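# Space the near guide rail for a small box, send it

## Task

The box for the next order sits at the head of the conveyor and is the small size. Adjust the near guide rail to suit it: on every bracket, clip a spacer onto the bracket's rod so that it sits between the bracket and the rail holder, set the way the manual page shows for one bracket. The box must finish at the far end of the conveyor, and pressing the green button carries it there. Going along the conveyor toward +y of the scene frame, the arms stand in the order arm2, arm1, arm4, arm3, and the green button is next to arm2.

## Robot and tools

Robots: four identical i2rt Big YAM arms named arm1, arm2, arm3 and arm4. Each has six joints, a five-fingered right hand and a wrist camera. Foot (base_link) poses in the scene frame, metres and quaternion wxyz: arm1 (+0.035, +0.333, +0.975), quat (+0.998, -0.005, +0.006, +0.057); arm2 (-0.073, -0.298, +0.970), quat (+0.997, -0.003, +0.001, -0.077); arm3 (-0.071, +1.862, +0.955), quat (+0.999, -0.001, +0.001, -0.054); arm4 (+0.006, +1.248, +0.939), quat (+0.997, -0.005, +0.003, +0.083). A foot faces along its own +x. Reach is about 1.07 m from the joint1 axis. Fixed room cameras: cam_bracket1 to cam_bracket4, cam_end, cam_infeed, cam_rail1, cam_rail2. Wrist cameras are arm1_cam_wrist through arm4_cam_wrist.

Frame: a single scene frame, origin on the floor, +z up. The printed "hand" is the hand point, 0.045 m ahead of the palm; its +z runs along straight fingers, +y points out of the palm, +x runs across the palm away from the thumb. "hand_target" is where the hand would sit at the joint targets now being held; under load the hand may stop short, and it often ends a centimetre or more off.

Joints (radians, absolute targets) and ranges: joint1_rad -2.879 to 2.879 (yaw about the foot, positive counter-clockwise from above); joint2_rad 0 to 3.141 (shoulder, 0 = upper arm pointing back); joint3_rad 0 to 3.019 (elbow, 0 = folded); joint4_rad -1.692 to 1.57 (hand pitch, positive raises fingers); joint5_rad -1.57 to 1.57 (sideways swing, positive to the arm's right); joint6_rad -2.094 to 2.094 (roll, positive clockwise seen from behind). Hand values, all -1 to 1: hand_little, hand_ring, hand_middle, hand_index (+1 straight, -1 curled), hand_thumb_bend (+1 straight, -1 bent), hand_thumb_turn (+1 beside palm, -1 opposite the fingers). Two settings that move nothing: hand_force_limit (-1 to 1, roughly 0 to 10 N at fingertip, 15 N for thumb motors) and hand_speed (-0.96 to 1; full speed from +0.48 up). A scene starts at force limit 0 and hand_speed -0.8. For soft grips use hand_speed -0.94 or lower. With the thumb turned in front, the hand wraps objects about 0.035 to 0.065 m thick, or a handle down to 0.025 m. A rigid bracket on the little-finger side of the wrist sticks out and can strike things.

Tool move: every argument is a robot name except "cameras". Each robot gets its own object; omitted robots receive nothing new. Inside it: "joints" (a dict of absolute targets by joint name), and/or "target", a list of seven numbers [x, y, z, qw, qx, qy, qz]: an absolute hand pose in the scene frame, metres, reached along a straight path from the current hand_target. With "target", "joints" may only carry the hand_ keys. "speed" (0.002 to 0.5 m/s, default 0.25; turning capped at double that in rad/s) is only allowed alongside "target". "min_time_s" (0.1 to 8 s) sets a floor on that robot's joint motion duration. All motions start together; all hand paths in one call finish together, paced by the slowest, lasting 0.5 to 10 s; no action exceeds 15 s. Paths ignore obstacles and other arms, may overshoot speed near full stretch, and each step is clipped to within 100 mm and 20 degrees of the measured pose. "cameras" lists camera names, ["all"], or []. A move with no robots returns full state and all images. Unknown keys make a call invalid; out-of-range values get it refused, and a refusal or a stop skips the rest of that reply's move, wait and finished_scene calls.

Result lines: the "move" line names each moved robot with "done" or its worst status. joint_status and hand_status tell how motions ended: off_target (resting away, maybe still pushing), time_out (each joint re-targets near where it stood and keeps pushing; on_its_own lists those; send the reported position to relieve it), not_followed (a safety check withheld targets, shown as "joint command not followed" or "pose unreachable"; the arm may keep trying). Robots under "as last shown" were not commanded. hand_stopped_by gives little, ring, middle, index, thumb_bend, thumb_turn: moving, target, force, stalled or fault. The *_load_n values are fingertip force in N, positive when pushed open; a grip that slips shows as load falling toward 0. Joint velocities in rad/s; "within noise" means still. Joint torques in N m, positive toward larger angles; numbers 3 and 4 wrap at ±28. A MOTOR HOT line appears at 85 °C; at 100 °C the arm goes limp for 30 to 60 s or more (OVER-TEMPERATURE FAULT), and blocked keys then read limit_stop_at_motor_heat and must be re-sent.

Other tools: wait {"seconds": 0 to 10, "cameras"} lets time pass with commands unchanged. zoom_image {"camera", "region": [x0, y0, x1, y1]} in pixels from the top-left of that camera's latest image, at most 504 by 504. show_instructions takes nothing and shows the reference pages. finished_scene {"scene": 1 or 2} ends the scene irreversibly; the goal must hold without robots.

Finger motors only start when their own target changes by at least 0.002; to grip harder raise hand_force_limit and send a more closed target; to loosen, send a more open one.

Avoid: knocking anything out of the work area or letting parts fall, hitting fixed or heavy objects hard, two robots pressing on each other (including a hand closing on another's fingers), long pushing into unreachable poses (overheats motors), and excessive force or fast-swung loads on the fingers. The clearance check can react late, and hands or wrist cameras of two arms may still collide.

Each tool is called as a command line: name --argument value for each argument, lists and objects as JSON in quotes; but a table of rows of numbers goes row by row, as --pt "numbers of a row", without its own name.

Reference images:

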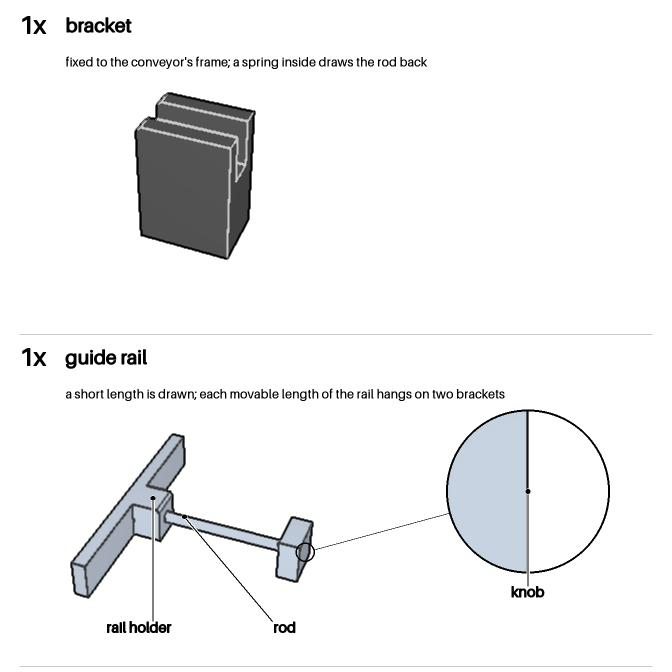

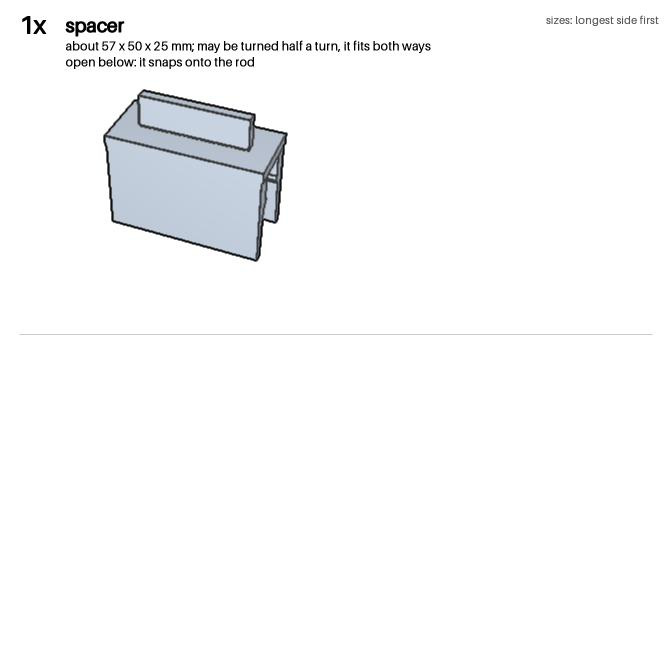

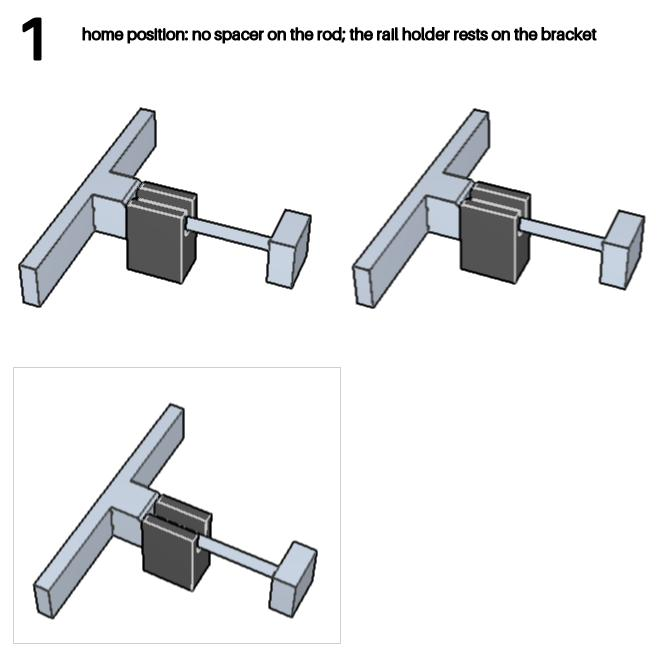

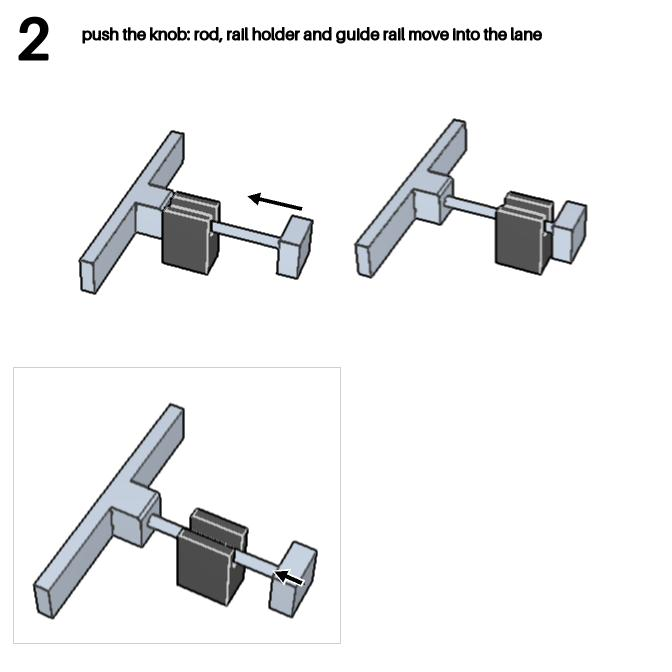

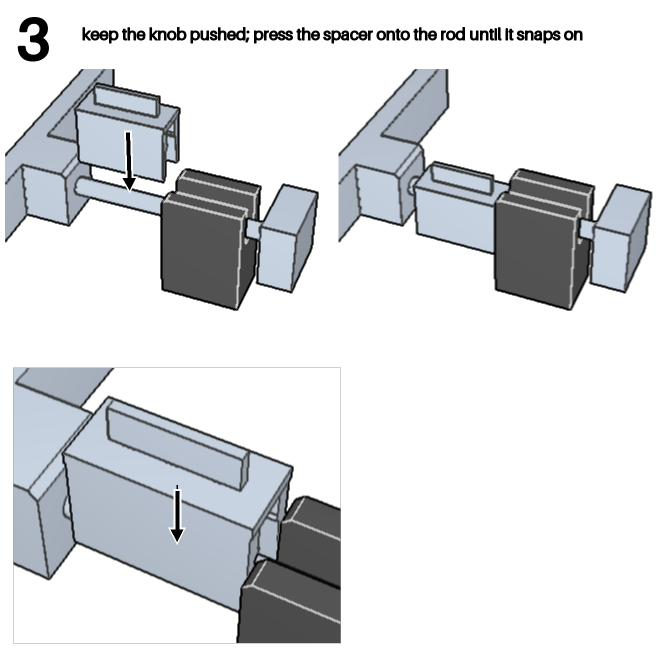

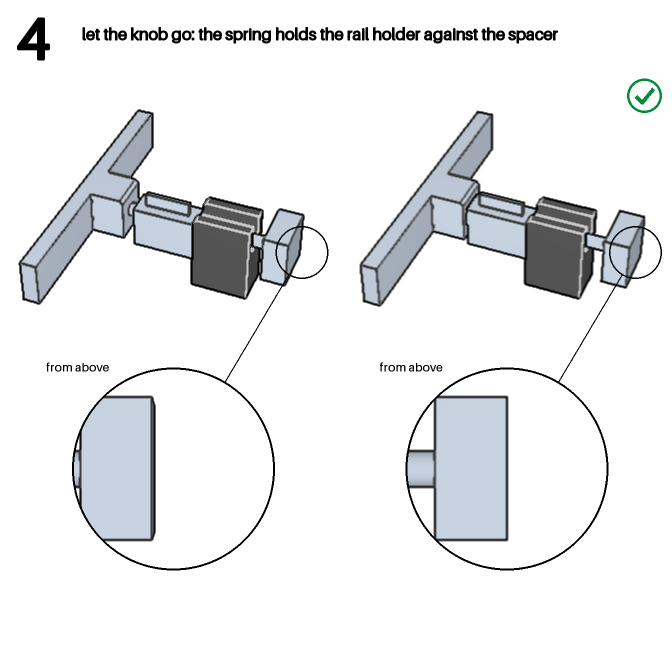

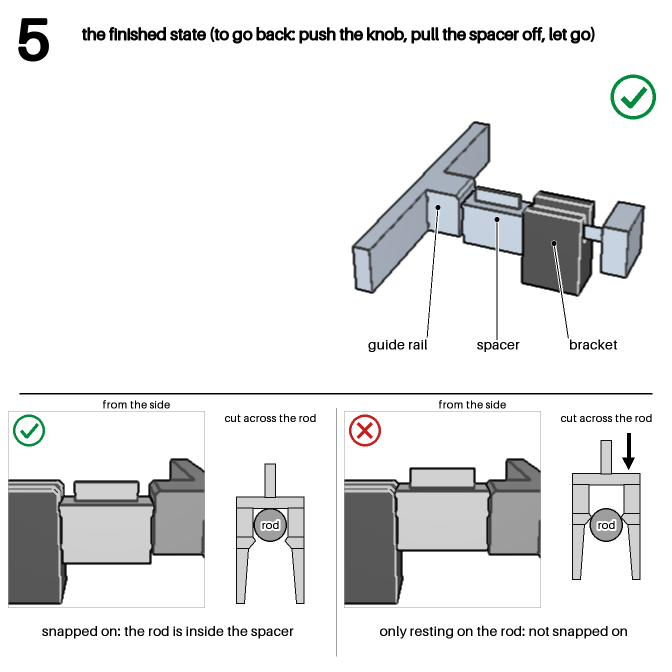

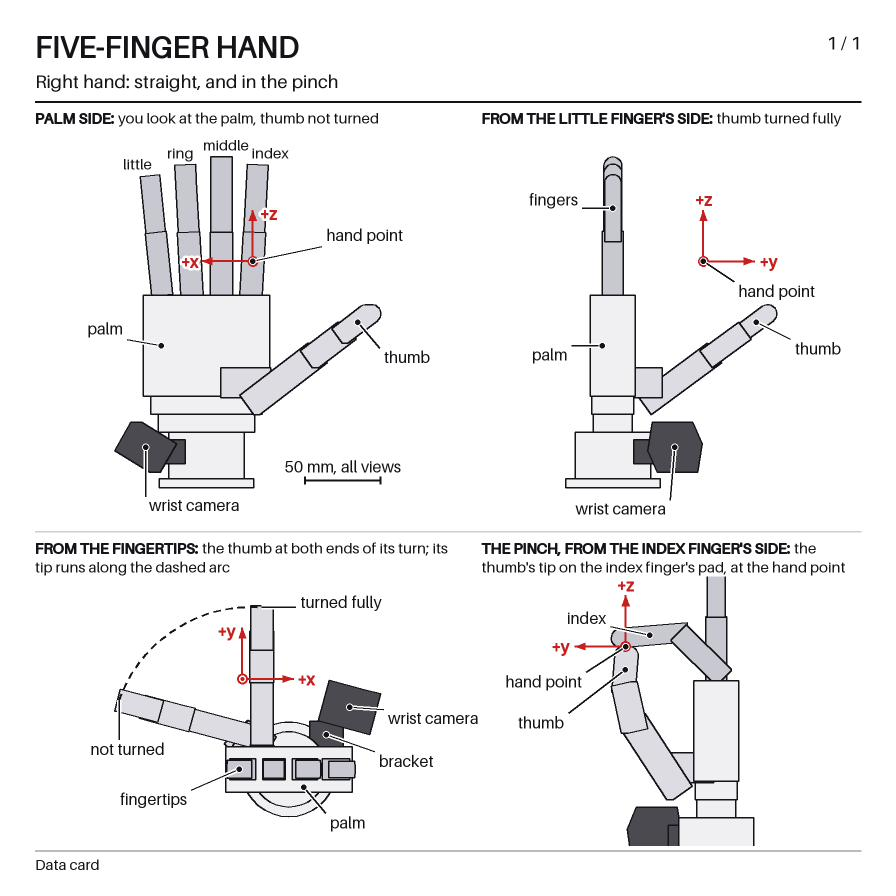

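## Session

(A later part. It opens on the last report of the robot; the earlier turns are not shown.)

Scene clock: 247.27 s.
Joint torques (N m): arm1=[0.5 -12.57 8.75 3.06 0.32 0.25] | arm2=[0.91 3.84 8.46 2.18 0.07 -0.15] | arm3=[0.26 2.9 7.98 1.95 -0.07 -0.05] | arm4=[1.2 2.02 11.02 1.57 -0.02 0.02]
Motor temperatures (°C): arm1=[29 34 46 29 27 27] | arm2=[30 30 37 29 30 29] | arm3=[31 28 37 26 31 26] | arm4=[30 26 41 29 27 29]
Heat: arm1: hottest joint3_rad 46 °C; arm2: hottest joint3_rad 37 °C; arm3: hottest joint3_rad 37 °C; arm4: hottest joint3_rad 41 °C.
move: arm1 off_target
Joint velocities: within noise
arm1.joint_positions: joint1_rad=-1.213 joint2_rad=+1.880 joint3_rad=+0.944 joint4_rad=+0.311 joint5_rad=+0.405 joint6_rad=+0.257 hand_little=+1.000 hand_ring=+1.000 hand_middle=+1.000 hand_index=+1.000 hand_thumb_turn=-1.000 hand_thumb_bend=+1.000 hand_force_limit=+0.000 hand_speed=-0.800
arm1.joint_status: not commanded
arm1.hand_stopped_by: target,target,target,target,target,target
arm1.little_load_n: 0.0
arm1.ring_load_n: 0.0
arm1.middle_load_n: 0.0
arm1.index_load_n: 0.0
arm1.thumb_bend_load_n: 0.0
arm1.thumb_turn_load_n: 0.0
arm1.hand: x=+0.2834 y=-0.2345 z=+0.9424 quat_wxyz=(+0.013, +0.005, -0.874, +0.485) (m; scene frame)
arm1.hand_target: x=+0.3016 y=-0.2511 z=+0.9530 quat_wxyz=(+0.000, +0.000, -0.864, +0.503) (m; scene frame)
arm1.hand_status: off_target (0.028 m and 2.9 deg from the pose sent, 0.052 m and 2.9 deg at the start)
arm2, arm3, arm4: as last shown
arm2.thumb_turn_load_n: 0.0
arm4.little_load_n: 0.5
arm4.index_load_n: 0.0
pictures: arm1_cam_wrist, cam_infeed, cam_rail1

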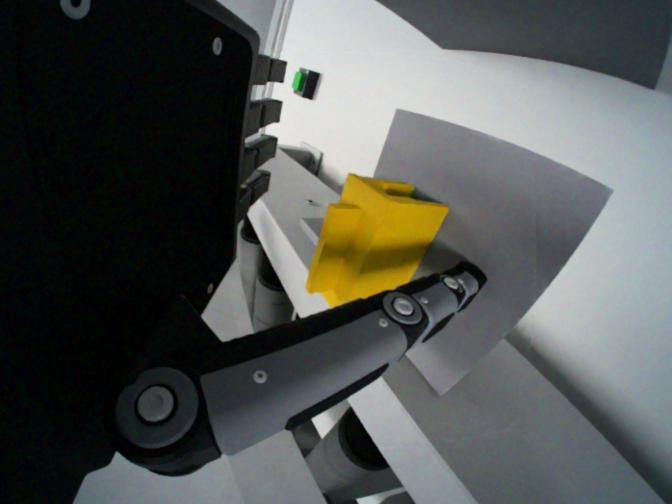

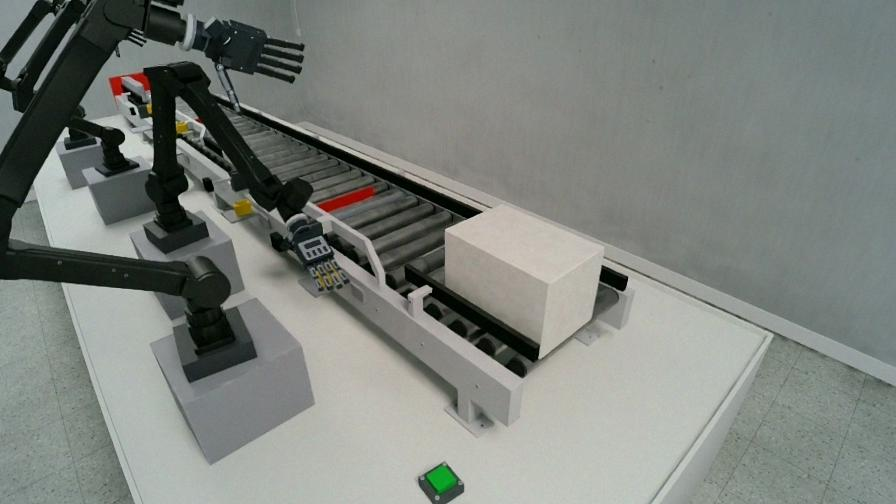

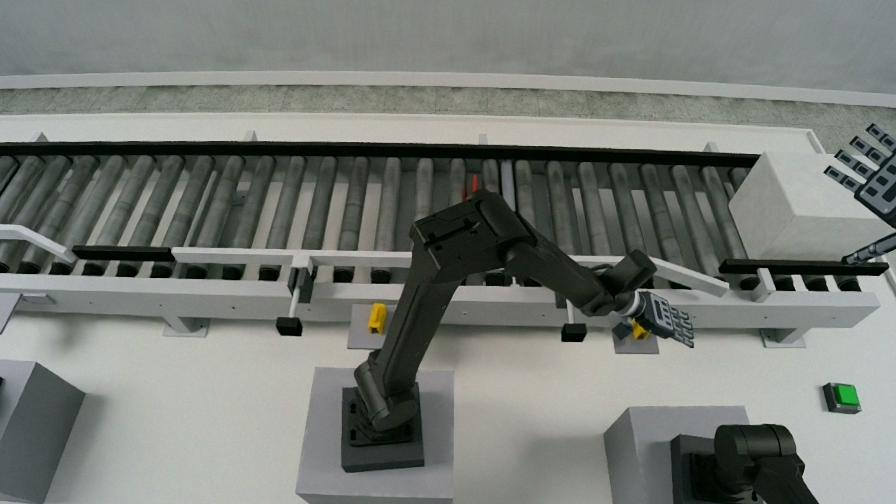

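move --arm1 '{"target": [0.302, -0.251, 0.945, 0, 0, 0.864, -0.503], "speed": 0.05, "joints": {"hand_index": 0.2, "hand_middle": 0.2, "hand_thumb_bend": 0.7}}' --cameras '["arm1_cam_wrist"]'

move --arm1 '{"joints": {"hand_speed": -0.94, "hand_force_limit": -0.2, "hand_index": -0.4, "hand_middle": -0.4, "hand_thumb_bend": 0.1}}' --cameras '["arm1_cam_wrist","cam_infeed"]'

Scene clock: 267.20 s.
Joint torques (N m): arm1=[0.32 -11.87 8.46 3.04 0.29 0.21] | arm2=[0.91 3.78 8.47 2.18 0.07 -0.15] | arm3=[0.21 2.9 7.98 1.95 -0.07 -0.05] | arm4=[1.14 1.9 11.04 1.61 -0.02 0.02]
Motor temperatures (°C): arm1=[29 35 45 29 27 27] | arm2=[30 30 37 29 30 29] | arm3=[31 28 37 26 30 26] | arm4=[30 26 42 29 27 29]
Heat: arm1: hottest joint3_rad 45 °C; arm2: hottest joint3_rad 37 °C; arm3: hottest joint3_rad 37 °C; arm4: hottest joint3_rad 42 °C.
move: arm1 off_target
Joint velocities: within noise
arm1.joint_positions: joint1_rad=-1.213 joint2_rad=+1.887 joint3_rad=+0.944 joint4_rad=+0.331 joint5_rad=+0.407 joint6_rad=+0.259 hand_little=+1.000 hand_ring=+1.000 hand_middle=+0.200 hand_index=+0.200 hand_thumb_turn=-1.000 hand_thumb_bend=+0.700 hand_force_limit=+0.000 hand_speed=-0.800
arm1.joint_status: all done
arm1.hand_stopped_by: target,target,target,target,target,target
arm1.little_load_n: 0.0
arm1.ring_load_n: 0.0
arm1.middle_load_n: 0.0
arm1.index_load_n: 0.0
arm1.thumb_bend_load_n: 0.0
arm1.thumb_turn_load_n: 0.0
arm1.hand: x=+0.2844 y=-0.2370 z=+0.9417 quat_wxyz=(+0.011, +0.002, -0.872, +0.490) (m; scene frame)
arm1.hand_target: x=+0.3012 y=-0.2501 z=+0.9452 quat_wxyz=(+0.000, +0.000, -0.864, +0.503) (m; scene frame)
arm1.hand_status: off_target (0.023 m and 2.2 deg from the pose sent, 0.025 m and 2.9 deg at the start)
arm2, arm3, arm4: as last shown
arm4.little_load_n: 0.0
pictures: arm1_cam_wrist

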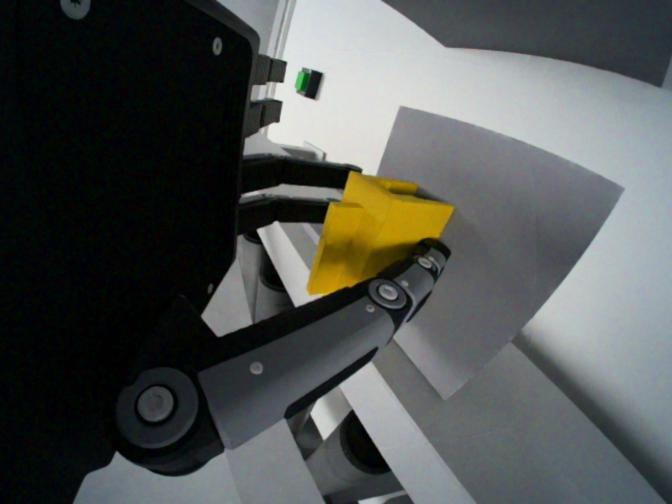

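Scene clock: 269.83 s.
Joint torques (N m): arm1=[0.5 -11.52 8.29 3.07 0.34 0.2] | arm2=[0.97 3.78 8.46 2.19 0.07 -0.15] | arm3=[0.21 2.84 7.99 1.96 -0.07 -0.05] | arm4=[1.2 1.85 10.99 1.58 -0.02 0.02]
Motor temperatures (°C): arm1=[29 35 45 29 27 27] | arm2=[30 30 37 29 30 29] | arm3=[31 28 37 26 30 26] | arm4=[30 26 42 29 27 29]
Heat: arm1: hottest joint3_rad 45 °C; arm2: hottest joint3_rad 37 °C; arm3: hottest joint3_rad 37 °C; arm4: hottest joint3_rad 42 °C.
move: arm1 off_target
Joint velocities: within noise
arm1.joint_positions: joint1_rad=-1.213 joint2_rad=+1.887 joint3_rad=+0.944 joint4_rad=+0.331 joint5_rad=+0.408 joint6_rad=+0.259 hand_little=+1.000 hand_ring=+1.000 hand_middle=-0.103 hand_index=-0.137 hand_thumb_turn=-1.000 hand_thumb_bend=+0.533 hand_force_limit=-0.200 hand_speed=-0.940
arm1.joint_status: hand_middle off_target (ended at -0.103, target -0.400); hand_index off_target (ended at -0.137, target -0.400); hand_thumb_bend off_target (ended at +0.533, target +0.100); the others done
arm1.hand_stopped_by: target,target,force,force,force,target
arm1.little_load_n: 0.0
arm1.ring_load_n: 0.0
arm1.middle_load_n: 5.0
arm1.index_load_n: 4.5
arm1.thumb_bend_load_n: 8.0
arm1.thumb_turn_load_n: 0.0
arm1.hand: x=+0.2841 y=-0.2371 z=+0.9417 quat_wxyz=(+0.012, +0.002, -0.871, +0.490) (m; scene frame)
arm1.hand_target: x=+0.3009 y=-0.2502 z=+0.9452 quat_wxyz=(+0.001, -0.001, -0.864, +0.503) (m; scene frame)
arm1.hand_status: not commanded
arm2.joint_positions: joint1_rad=+0.146 joint2_rad=+0.560 joint3_rad=+1.336 joint4_rad=-1.211 joint5_rad=+0.058 joint6_rad=-1.149 hand_little=+1.000 hand_ring=+1.000 hand_middle=+1.000 hand_index=+1.000 hand_thumb_turn=+1.000 hand_thumb_bend=+1.000 hand_force_limit=+0.000 hand_speed=-0.800
arm2.joint_status: not commanded
arm2.hand_stopped_by: target,target,target,target,target,target
arm2.little_load_n: 0.0
arm2.ring_load_n: 0.0
arm2.middle_load_n: 0.0
arm2.index_load_n: 0.0
arm2.thumb_bend_load_n: -0.5
arm2.thumb_turn_load_n: 0.0
arm2.hand: x=+0.1562 y=-0.3513 z=+1.4671 quat_wxyz=(-0.084, +0.821, -0.194, +0.530) (m; scene frame)
arm2.hand_target: x=+0.1550 y=-0.3513 z=+1.4802 quat_wxyz=(-0.087, +0.813, -0.192, +0.542) (m; scene frame)
arm2.hand_status: not commanded
arm3.joint_positions: joint1_rad=-0.183 joint2_rad=+0.625 joint3_rad=+1.366 joint4_rad=-1.295 joint5_rad=-0.032 joint6_rad=-1.282 hand_little=+1.000 hand_ring=+1.000 hand_middle=+1.000 hand_index=+1.000 hand_thumb_turn=+1.000 hand_thumb_bend=+1.000 hand_force_limit=+0.000 hand_speed=-0.800
arm3.joint_status: not commanded
arm3.hand_stopped_by: target,target,target,target,target,target
arm3.little_load_n: 0.0
arm3.ring_load_n: 0.0
arm3.middle_load_n: 0.0
arm3.index_load_n: 0.0
arm3.thumb_bend_load_n: 0.0
arm3.thumb_turn_load_n: 0.0
arm3.hand: x=+0.1497 y=+1.7528 z=+1.4379 quat_wxyz=(-0.013, +0.840, -0.241, +0.485) (m; scene frame)
arm3.hand_target: x=+0.1486 y=+1.7531 z=+1.4470 quat_wxyz=(-0.012, +0.835, -0.240, +0.494) (m; scene frame)
arm3.hand_status: not commanded
arm4.joint_positions: joint1_rad=+0.056 joint2_rad=+0.613 joint3_rad=+1.388 joint4_rad=-1.297 joint5_rad=-0.175 joint6_rad=-1.058 hand_little=+1.000 hand_ring=+1.000 hand_middle=+1.000 hand_index=+1.000 hand_thumb_turn=+1.000 hand_thumb_bend=+1.000 hand_force_limit=+0.000 hand_speed=-0.800
arm4.joint_status: not commanded
arm4.hand_stopped_by: target,target,target,target,target,target
arm4.little_load_n: 0.0
arm4.ring_load_n: 0.0
arm4.middle_load_n: 0.0
arm4.index_load_n: 0.0
arm4.thumb_bend_load_n: 0.0
arm4.thumb_turn_load_n: 0.0
arm4.hand: x=+0.2350 y=+1.3014 z=+1.4241 quat_wxyz=(-0.245, +0.862, -0.080, +0.436) (m; scene frame)
arm4.hand_target: x=+0.2341 y=+1.3014 z=+1.4375 quat_wxyz=(-0.249, +0.855, -0.077, +0.449) (m; scene frame)
arm4.hand_status: not commanded
pictures: arm1_cam_wrist, cam_infeed

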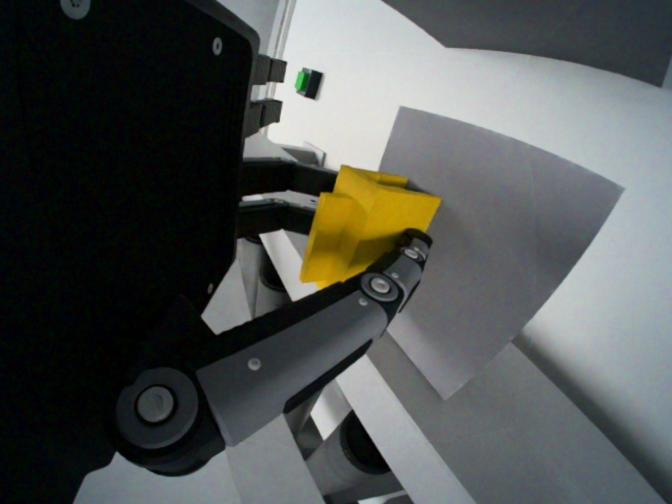

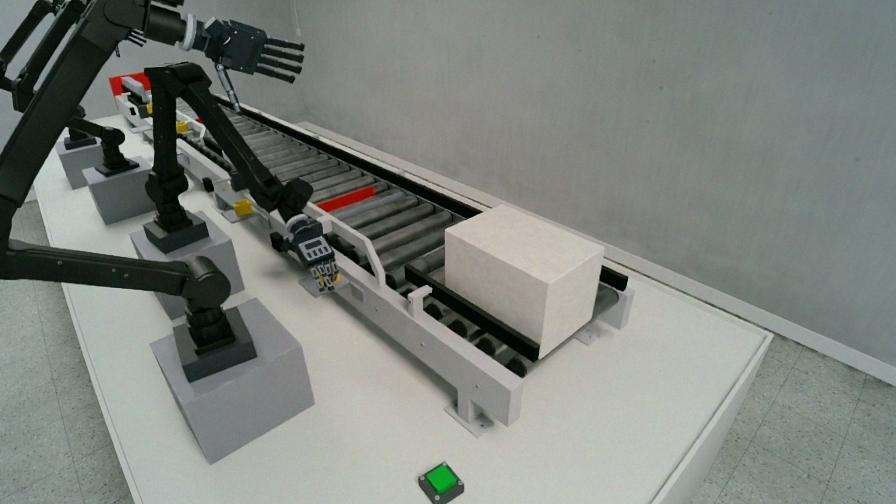

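move --arm1 '{"target": [0.298, -0.235, 1.08, 0, 0, 0.864, -0.503], "speed": 0.08}' --cameras '["arm1_cam_wrist","cam_infeed","cam_rail1"]'

zoom_image --camera "arm1_cam_wrist" --region '[220, 130, 480, 350]'

zoom_image --camera "cam_infeed" --region '[230, 130, 430, 310]'

Scene clock: 276.63 s.
Joint torques (N m): arm1=[0.62 -13.27 10.65 1.14 0.28 0.22] | arm2=[0.91 3.9 8.46 2.18 0.07 -0.15] | arm3=[0.26 2.84 7.99 1.96 -0.08 -0.05] | arm4=[1.2 1.9 11 1.57 -0.02 0.02]
Motor temperatures (°C): arm1=[29 35 45 29 27 27] | arm2=[30 30 37 29 30 29] | arm3=[31 28 37 26 30 26] | arm4=[30 26 42 29 27 29]
Heat: arm1: hottest joint3_rad 45 °C; arm2: hottest joint3_rad 37 °C; arm3: hottest joint3_rad 37 °C; arm4: hottest joint3_rad 42 °C.
move: arm1 off_target
Joint velocities: within noise
arm1.joint_positions: joint1_rad=-1.208 joint2_rad=+1.637 joint3_rad=+0.979 joint4_rad=+0.027 joint5_rad=+0.408 joint6_rad=+0.259 hand_little=+1.000 hand_ring=+1.000 hand_middle=-0.103 hand_index=-0.137 hand_thumb_turn=-1.000 hand_thumb_bend=+0.533 hand_force_limit=-0.200 hand_speed=-0.940
arm1.joint_status: not commanded
arm1.hand_stopped_by: target,target,force,force,force,target
arm1.little_load_n: 0.0
arm1.ring_load_n: 0.0
arm1.middle_load_n: 5.0
arm1.index_load_n: 4.5
arm1.thumb_bend_load_n: 8.5
arm1.thumb_turn_load_n: 0.0
arm1.hand: x=+0.2810 y=-0.2213 z=+1.0484 quat_wxyz=(+0.015, +0.006, -0.875, +0.483) (m; scene frame)
arm1.hand_target: x=+0.2983 y=-0.2348 z=+1.0792 quat_wxyz=(+0.000, +0.001, -0.864, +0.503) (m; scene frame)
arm1.hand_status: off_target (0.038 m and 3.2 deg from the pose sent, 0.139 m and 2.2 deg at the start)
arm2, arm3, arm4: as last shown
arm2.thumb_bend_load_n: 0.0
arm3.index_load_n: 0.5
arm4.middle_load_n: -0.5
pictures: arm1_cam_wrist, cam_infeed, cam_rail1

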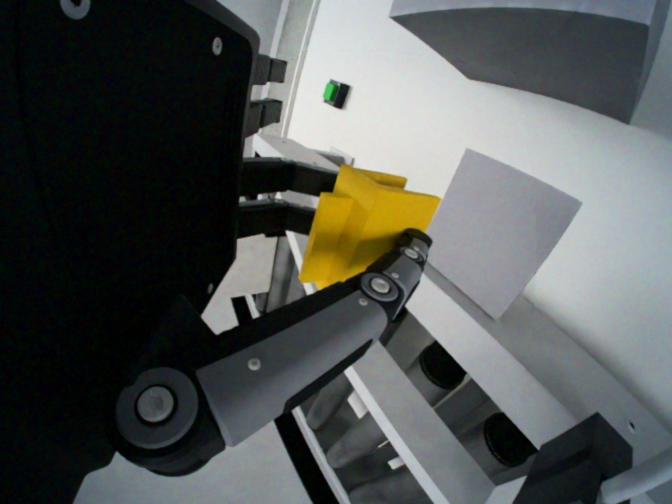

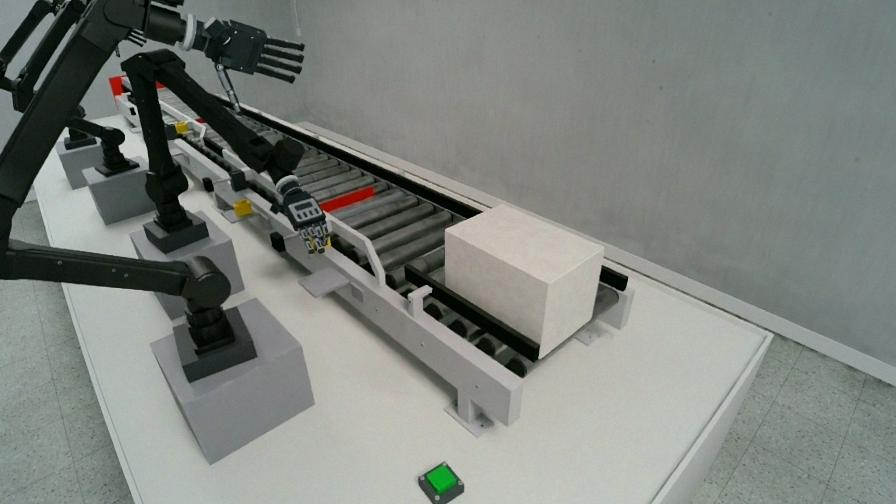

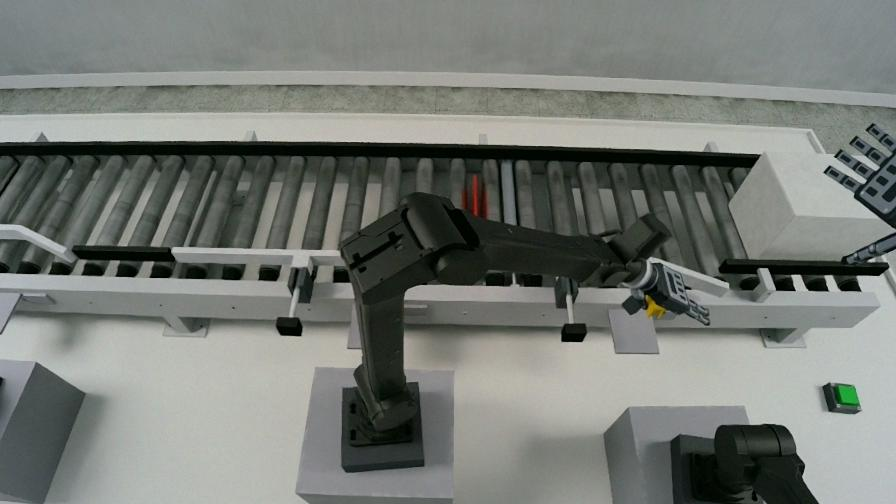

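Scaled by 1.938 from the camera's 672x504 image, which has a finer 960x720 frame.

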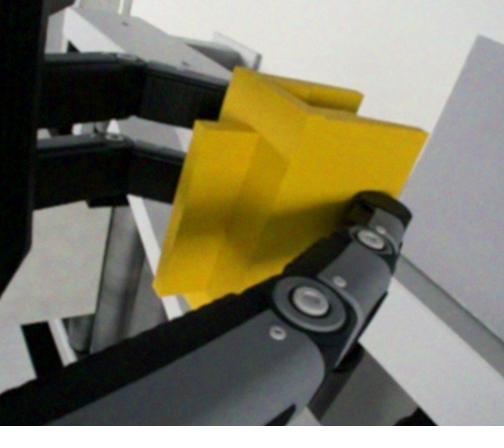

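Scaled by 2.520.

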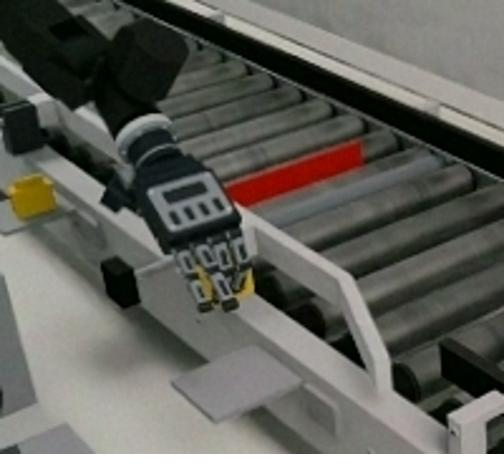

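move --arm1 '{"target": [0.297, -0.105, 1.19, 0, 0, 0.864, -0.503], "speed": 0.12}' --arm2 '{"target": [0.05, -0.20, 1.30, 0, 0.707, -0.707, 0], "speed": 0.2}' --cameras '["arm1_cam_wrist","arm2_cam_wrist","cam_rail1","cam_bracket2","cam_infeed"]'

zoom_image --camera "arm1_cam_wrist" --region '[400, 150, 672, 400]'

Scene clock: 295.53 s.
Joint torques (N m): arm1=[0.44 -8 8.03 1.18 0.39 0.23] | arm2=[-0.03 1.73 7.45 0.38 -0.13 0.01] | arm3=[0.26 2.84 7.98 1.96 -0.07 -0.05] | arm4=[1.2 1.85 11 1.57 -0.02 0.02]
Motor temperatures (°C): arm1=[29 36 46 28 27 27] | arm2=[30 30 37 29 30 29] | arm3=[31 28 37 26 30 26] | arm4=[30 26 42 29 27 28]
Heat: arm1: hottest joint3_rad 46 °C; arm2: hottest joint3_rad 37 °C; arm3: hottest joint3_rad 37 °C; arm4: hottest joint3_rad 42 °C.
move: arm1 off_target; arm2 off_target
Joint velocities: within noise
arm1.joint_positions: joint1_rad=-1.055 joint2_rad=+1.225 joint3_rad=+0.947 joint4_rad=-0.337 joint5_rad=+0.539 joint6_rad=+0.343 hand_little=+1.000 hand_ring=+1.000 hand_middle=-0.103 hand_index=-0.137 hand_thumb_turn=-1.000 hand_thumb_bend=+0.533 hand_force_limit=-0.200 hand_speed=-0.940
arm1.joint_status: not commanded
arm1.hand_stopped_by: target,target,force,force,force,target
arm1.little_load_n: 0.0
arm1.ring_load_n: -0.5
arm1.middle_load_n: 5.0
arm1.index_load_n: 4.0
arm1.thumb_bend_load_n: 8.0
arm1.thumb_turn_load_n: 0.0
arm1.hand: x=+0.2939 y=-0.1157 z=+1.1909 quat_wxyz=(+0.007, +0.004, -0.862, +0.507) (m; scene frame)
arm1.hand_target: x=+0.2960 y=-0.1077 z=+1.1905 quat_wxyz=(+0.004, +0.005, -0.863, +0.505) (m; scene frame)
arm1.hand_status: off_target (0.011 m and 1.0 deg from the pose sent, 0.184 m and 3.2 deg at the start)
arm2.joint_positions: joint1_rad=+0.484 joint2_rad=+0.666 joint3_rad=+1.152 joint4_rad=-1.702 joint5_rad=-0.031 joint6_rad=+0.264 hand_little=+1.000 hand_ring=+1.000 hand_middle=+1.000 hand_index=+1.000 hand_thumb_turn=+1.000 hand_thumb_bend=+1.000 hand_force_limit=+0.000 hand_speed=-0.800
arm2.joint_status: not commanded
arm2.hand_stopped_by: target,target,target,target,target,target
arm2.little_load_n: 0.0
arm2.ring_load_n: 0.0
arm2.middle_load_n: 0.0
arm2.index_load_n: 0.0
arm2.thumb_bend_load_n: 0.0
arm2.thumb_turn_load_n: 0.0
arm2.hand: x=+0.0528 y=-0.2000 z=+1.2985 quat_wxyz=(-0.160, +0.721, -0.671, +0.070) (m; scene frame)
arm2.hand_target: x=+0.0495 y=-0.2012 z=+1.3003 quat_wxyz=(-0.159, +0.713, -0.680, +0.067) (m; scene frame)
arm2.hand_status: off_target (0.003 m and 20.5 deg from the pose sent, 0.249 m and 88.3 deg at the start; pose on its path clipped on 34 of 140 steps; a joint's target at an end of its range on 91 of 140 steps)
arm3, arm4: as last shown
arm3.ring_load_n: 0.5
arm3.index_load_n: 0.0
arm3.thumb_bend_load_n: -0.5
arm4.middle_load_n: 0.0
pictures: arm1_cam_wrist, arm2_cam_wrist, cam_bracket2, cam_infeed, cam_rail1

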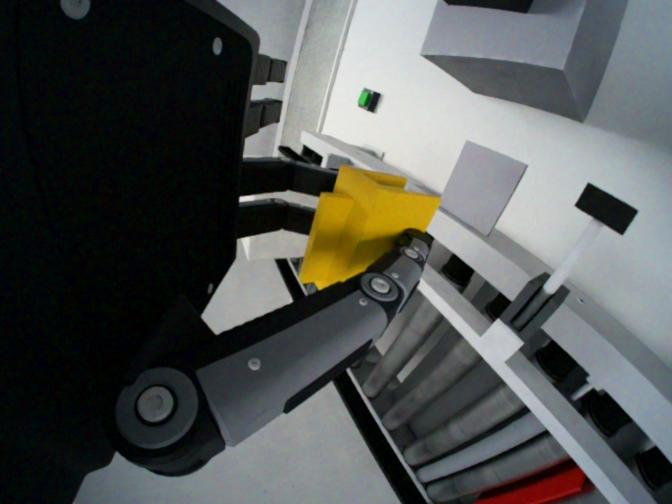

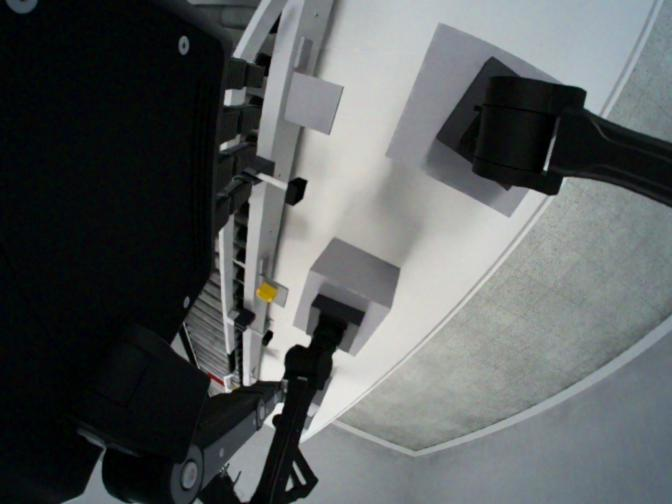

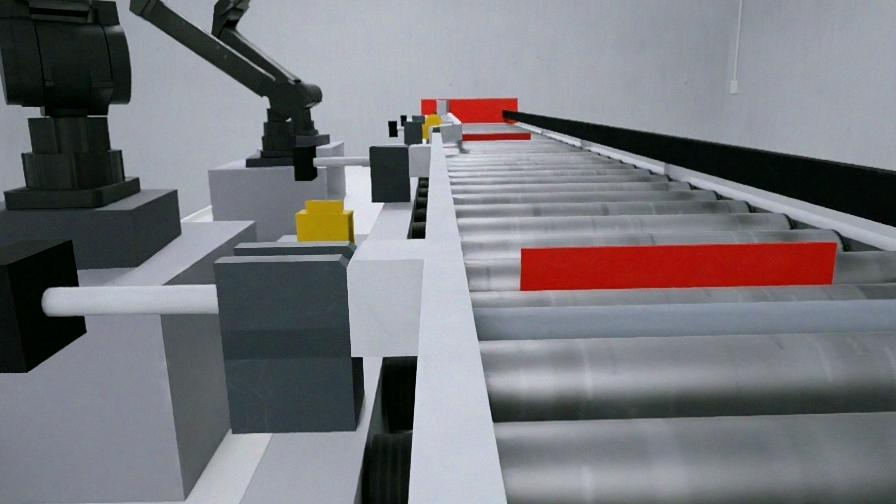

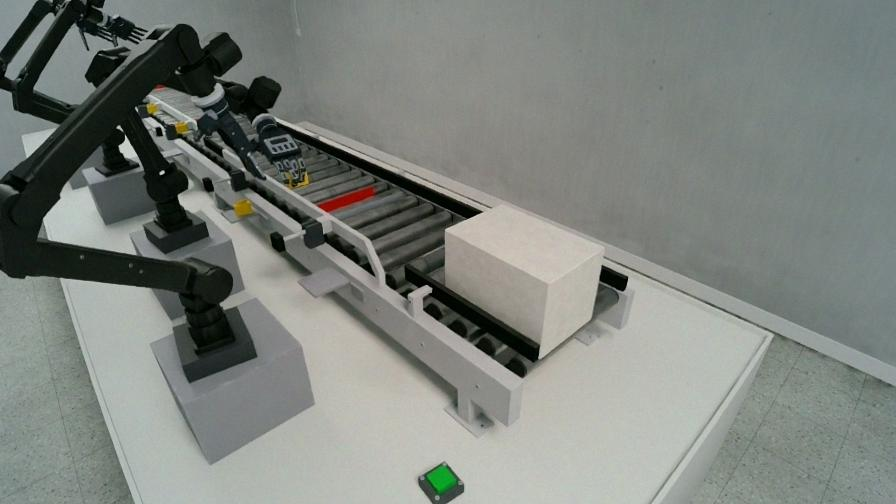

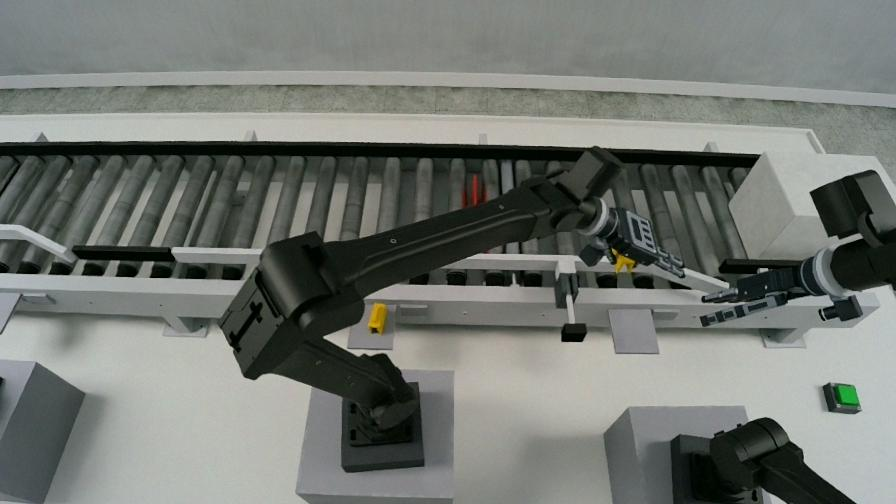

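Scaled by 1.853 from the camera's 672x504 image, which has a finer 960x720 frame.

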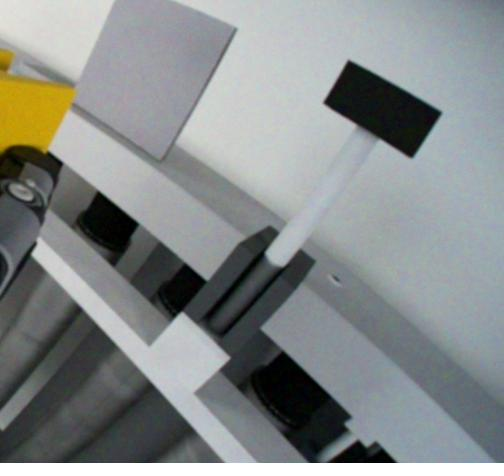

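move --arm2 '{"target": [0.03, -0.05, 1.10, 0, 0.707, -0.707, 0], "speed": 0.15, "joints": {"hand_little": -0.7, "hand_ring": -0.7, "hand_middle": -0.7, "hand_index": -0.7, "hand_thumb_turn": -1}}' --arm1 '{"target": [0.36, -0.09, 1.13, 0, 0, 0.864, -0.503], "speed": 0.1}' --cameras '["arm1_cam_wrist","arm2_cam_wrist","cam_rail1","cam_bracket2","cam_infeed"]'

Scene clock: 343.03 s.
Joint torques (N m): arm1=[0.62 -7.59 7.49 2.93 0.48 0.23] | arm2=[1.55 -2.84 7.69 0.9 -0.08 0] | arm3=[0.26 2.84 7.98 1.95 -0.07 -0.05] | arm4=[1.26 1.96 11.02 1.54 -0.02 0.02]
Motor temperatures (°C): arm1=[29 35 43 28 27 27] | arm2=[30 29 37 29 30 29] | arm3=[31 28 37 26 30 26] | arm4=[30 26 42 29 27 28]
Heat: arm1: hottest joint3_rad 43 °C; arm2: hottest joint3_rad 37 °C; arm3: hottest joint3_rad 37 °C; arm4: hottest joint3_rad 42 °C.
move: arm1 off_target; arm2 off_target
Joint velocities: within noise
arm1.joint_positions: joint1_rad=-0.901 joint2_rad=+1.332 joint3_rad=+0.913 joint4_rad=-0.268 joint5_rad=+0.657 joint6_rad=+0.466 hand_little=+1.000 hand_ring=+1.000 hand_middle=-0.103 hand_index=-0.137 hand_thumb_turn=-1.000 hand_thumb_bend=+0.533 hand_force_limit=-0.200 hand_speed=-0.940
arm1.joint_status: not commanded
arm1.hand_stopped_by: target,target,force,force,force,target
arm1.little_load_n: -0.5
arm1.ring_load_n: 0.0
arm1.middle_load_n: 5.0
arm1.index_load_n: 4.5
arm1.thumb_bend_load_n: 8.0
arm1.thumb_turn_load_n: 0.0
arm1.hand: x=+0.3525 y=-0.0906 z=+1.1388 quat_wxyz=(+0.005, +0.002, -0.864, +0.504) (m; scene frame)
arm1.hand_target: x=+0.3588 y=-0.0890 z=+1.1303 quat_wxyz=(+0.001, +0.001, -0.864, +0.504) (m; scene frame)
arm1.hand_status: off_target (0.012 m and 0.6 deg from the pose sent, 0.093 m and 1.0 deg at the start)
arm2.joint_positions: joint1_rad=+1.071 joint2_rad=+1.082 joint3_rad=+0.810 joint4_rad=-1.330 joint5_rad=+0.004 joint6_rad=+0.908 hand_little=-0.700 hand_ring=-0.700 hand_middle=-0.700 hand_index=-0.700 hand_thumb_turn=-1.000 hand_thumb_bend=+1.000 hand_force_limit=+0.000 hand_speed=-0.800
arm2.joint_status: all done
arm2.hand_stopped_by: target,target,target,target,target,target
arm2.little_load_n: 0.5
arm2.ring_load_n: 0.0
arm2.middle_load_n: 0.0
arm2.index_load_n: 0.0
arm2.thumb_bend_load_n: 0.0
arm2.thumb_turn_load_n: 0.0
arm2.hand: x=+0.0283 y=-0.0589 z=+1.0952 quat_wxyz=(+0.018, +0.710, -0.704, +0.005) (m; scene frame)
arm2.hand_target: x=+0.0304 y=-0.0522 z=+1.0984 quat_wxyz=(+0.005, +0.708, -0.707, +0.002) (m; scene frame)
arm2.hand_status: off_target (0.010 m and 2.2 deg from the pose sent, 0.250 m and 20.5 deg at the start)
arm3, arm4: as last shown
arm3.ring_load_n: 0.0
arm3.thumb_bend_load_n: 0.0
pictures: arm1_cam_wrist, arm2_cam_wrist, cam_bracket2, cam_infeed, cam_rail1

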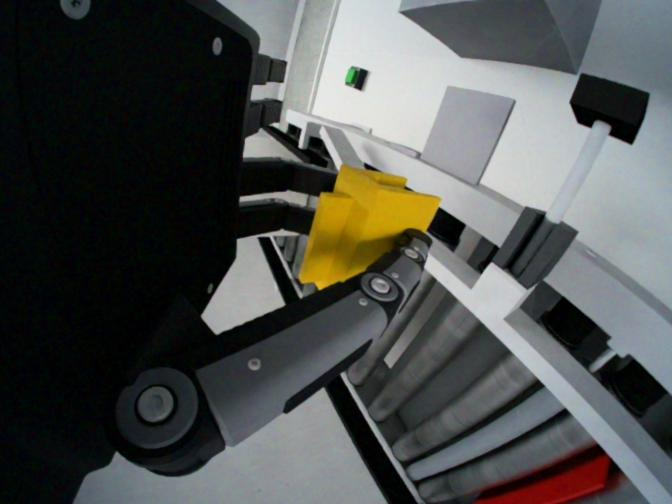

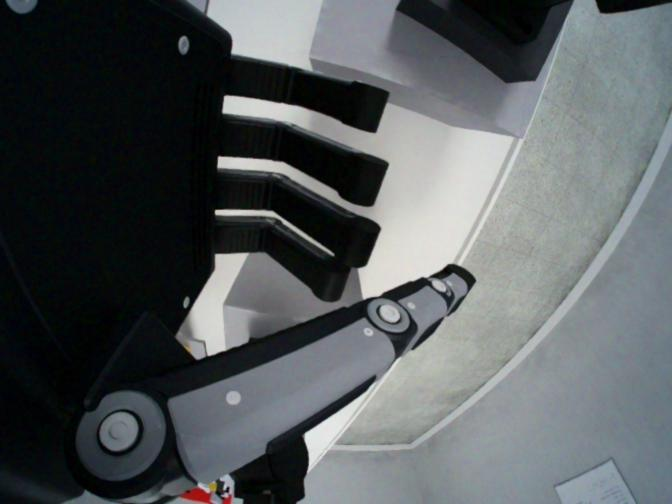

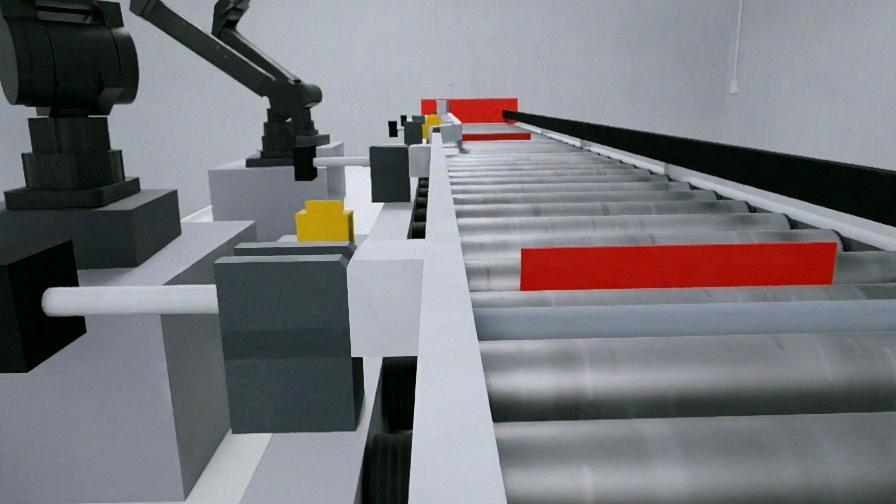

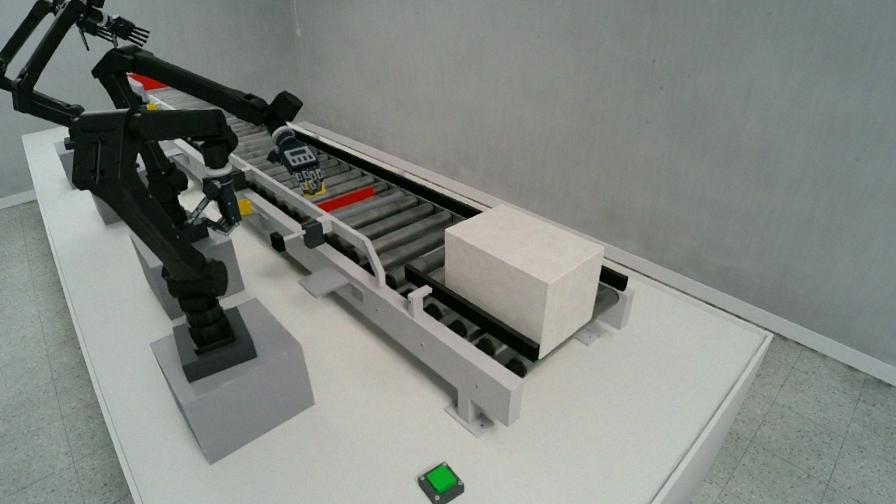

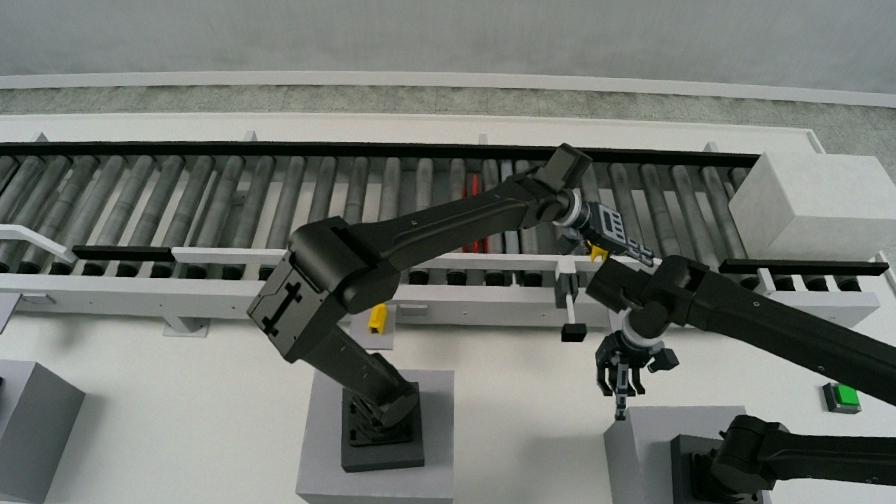

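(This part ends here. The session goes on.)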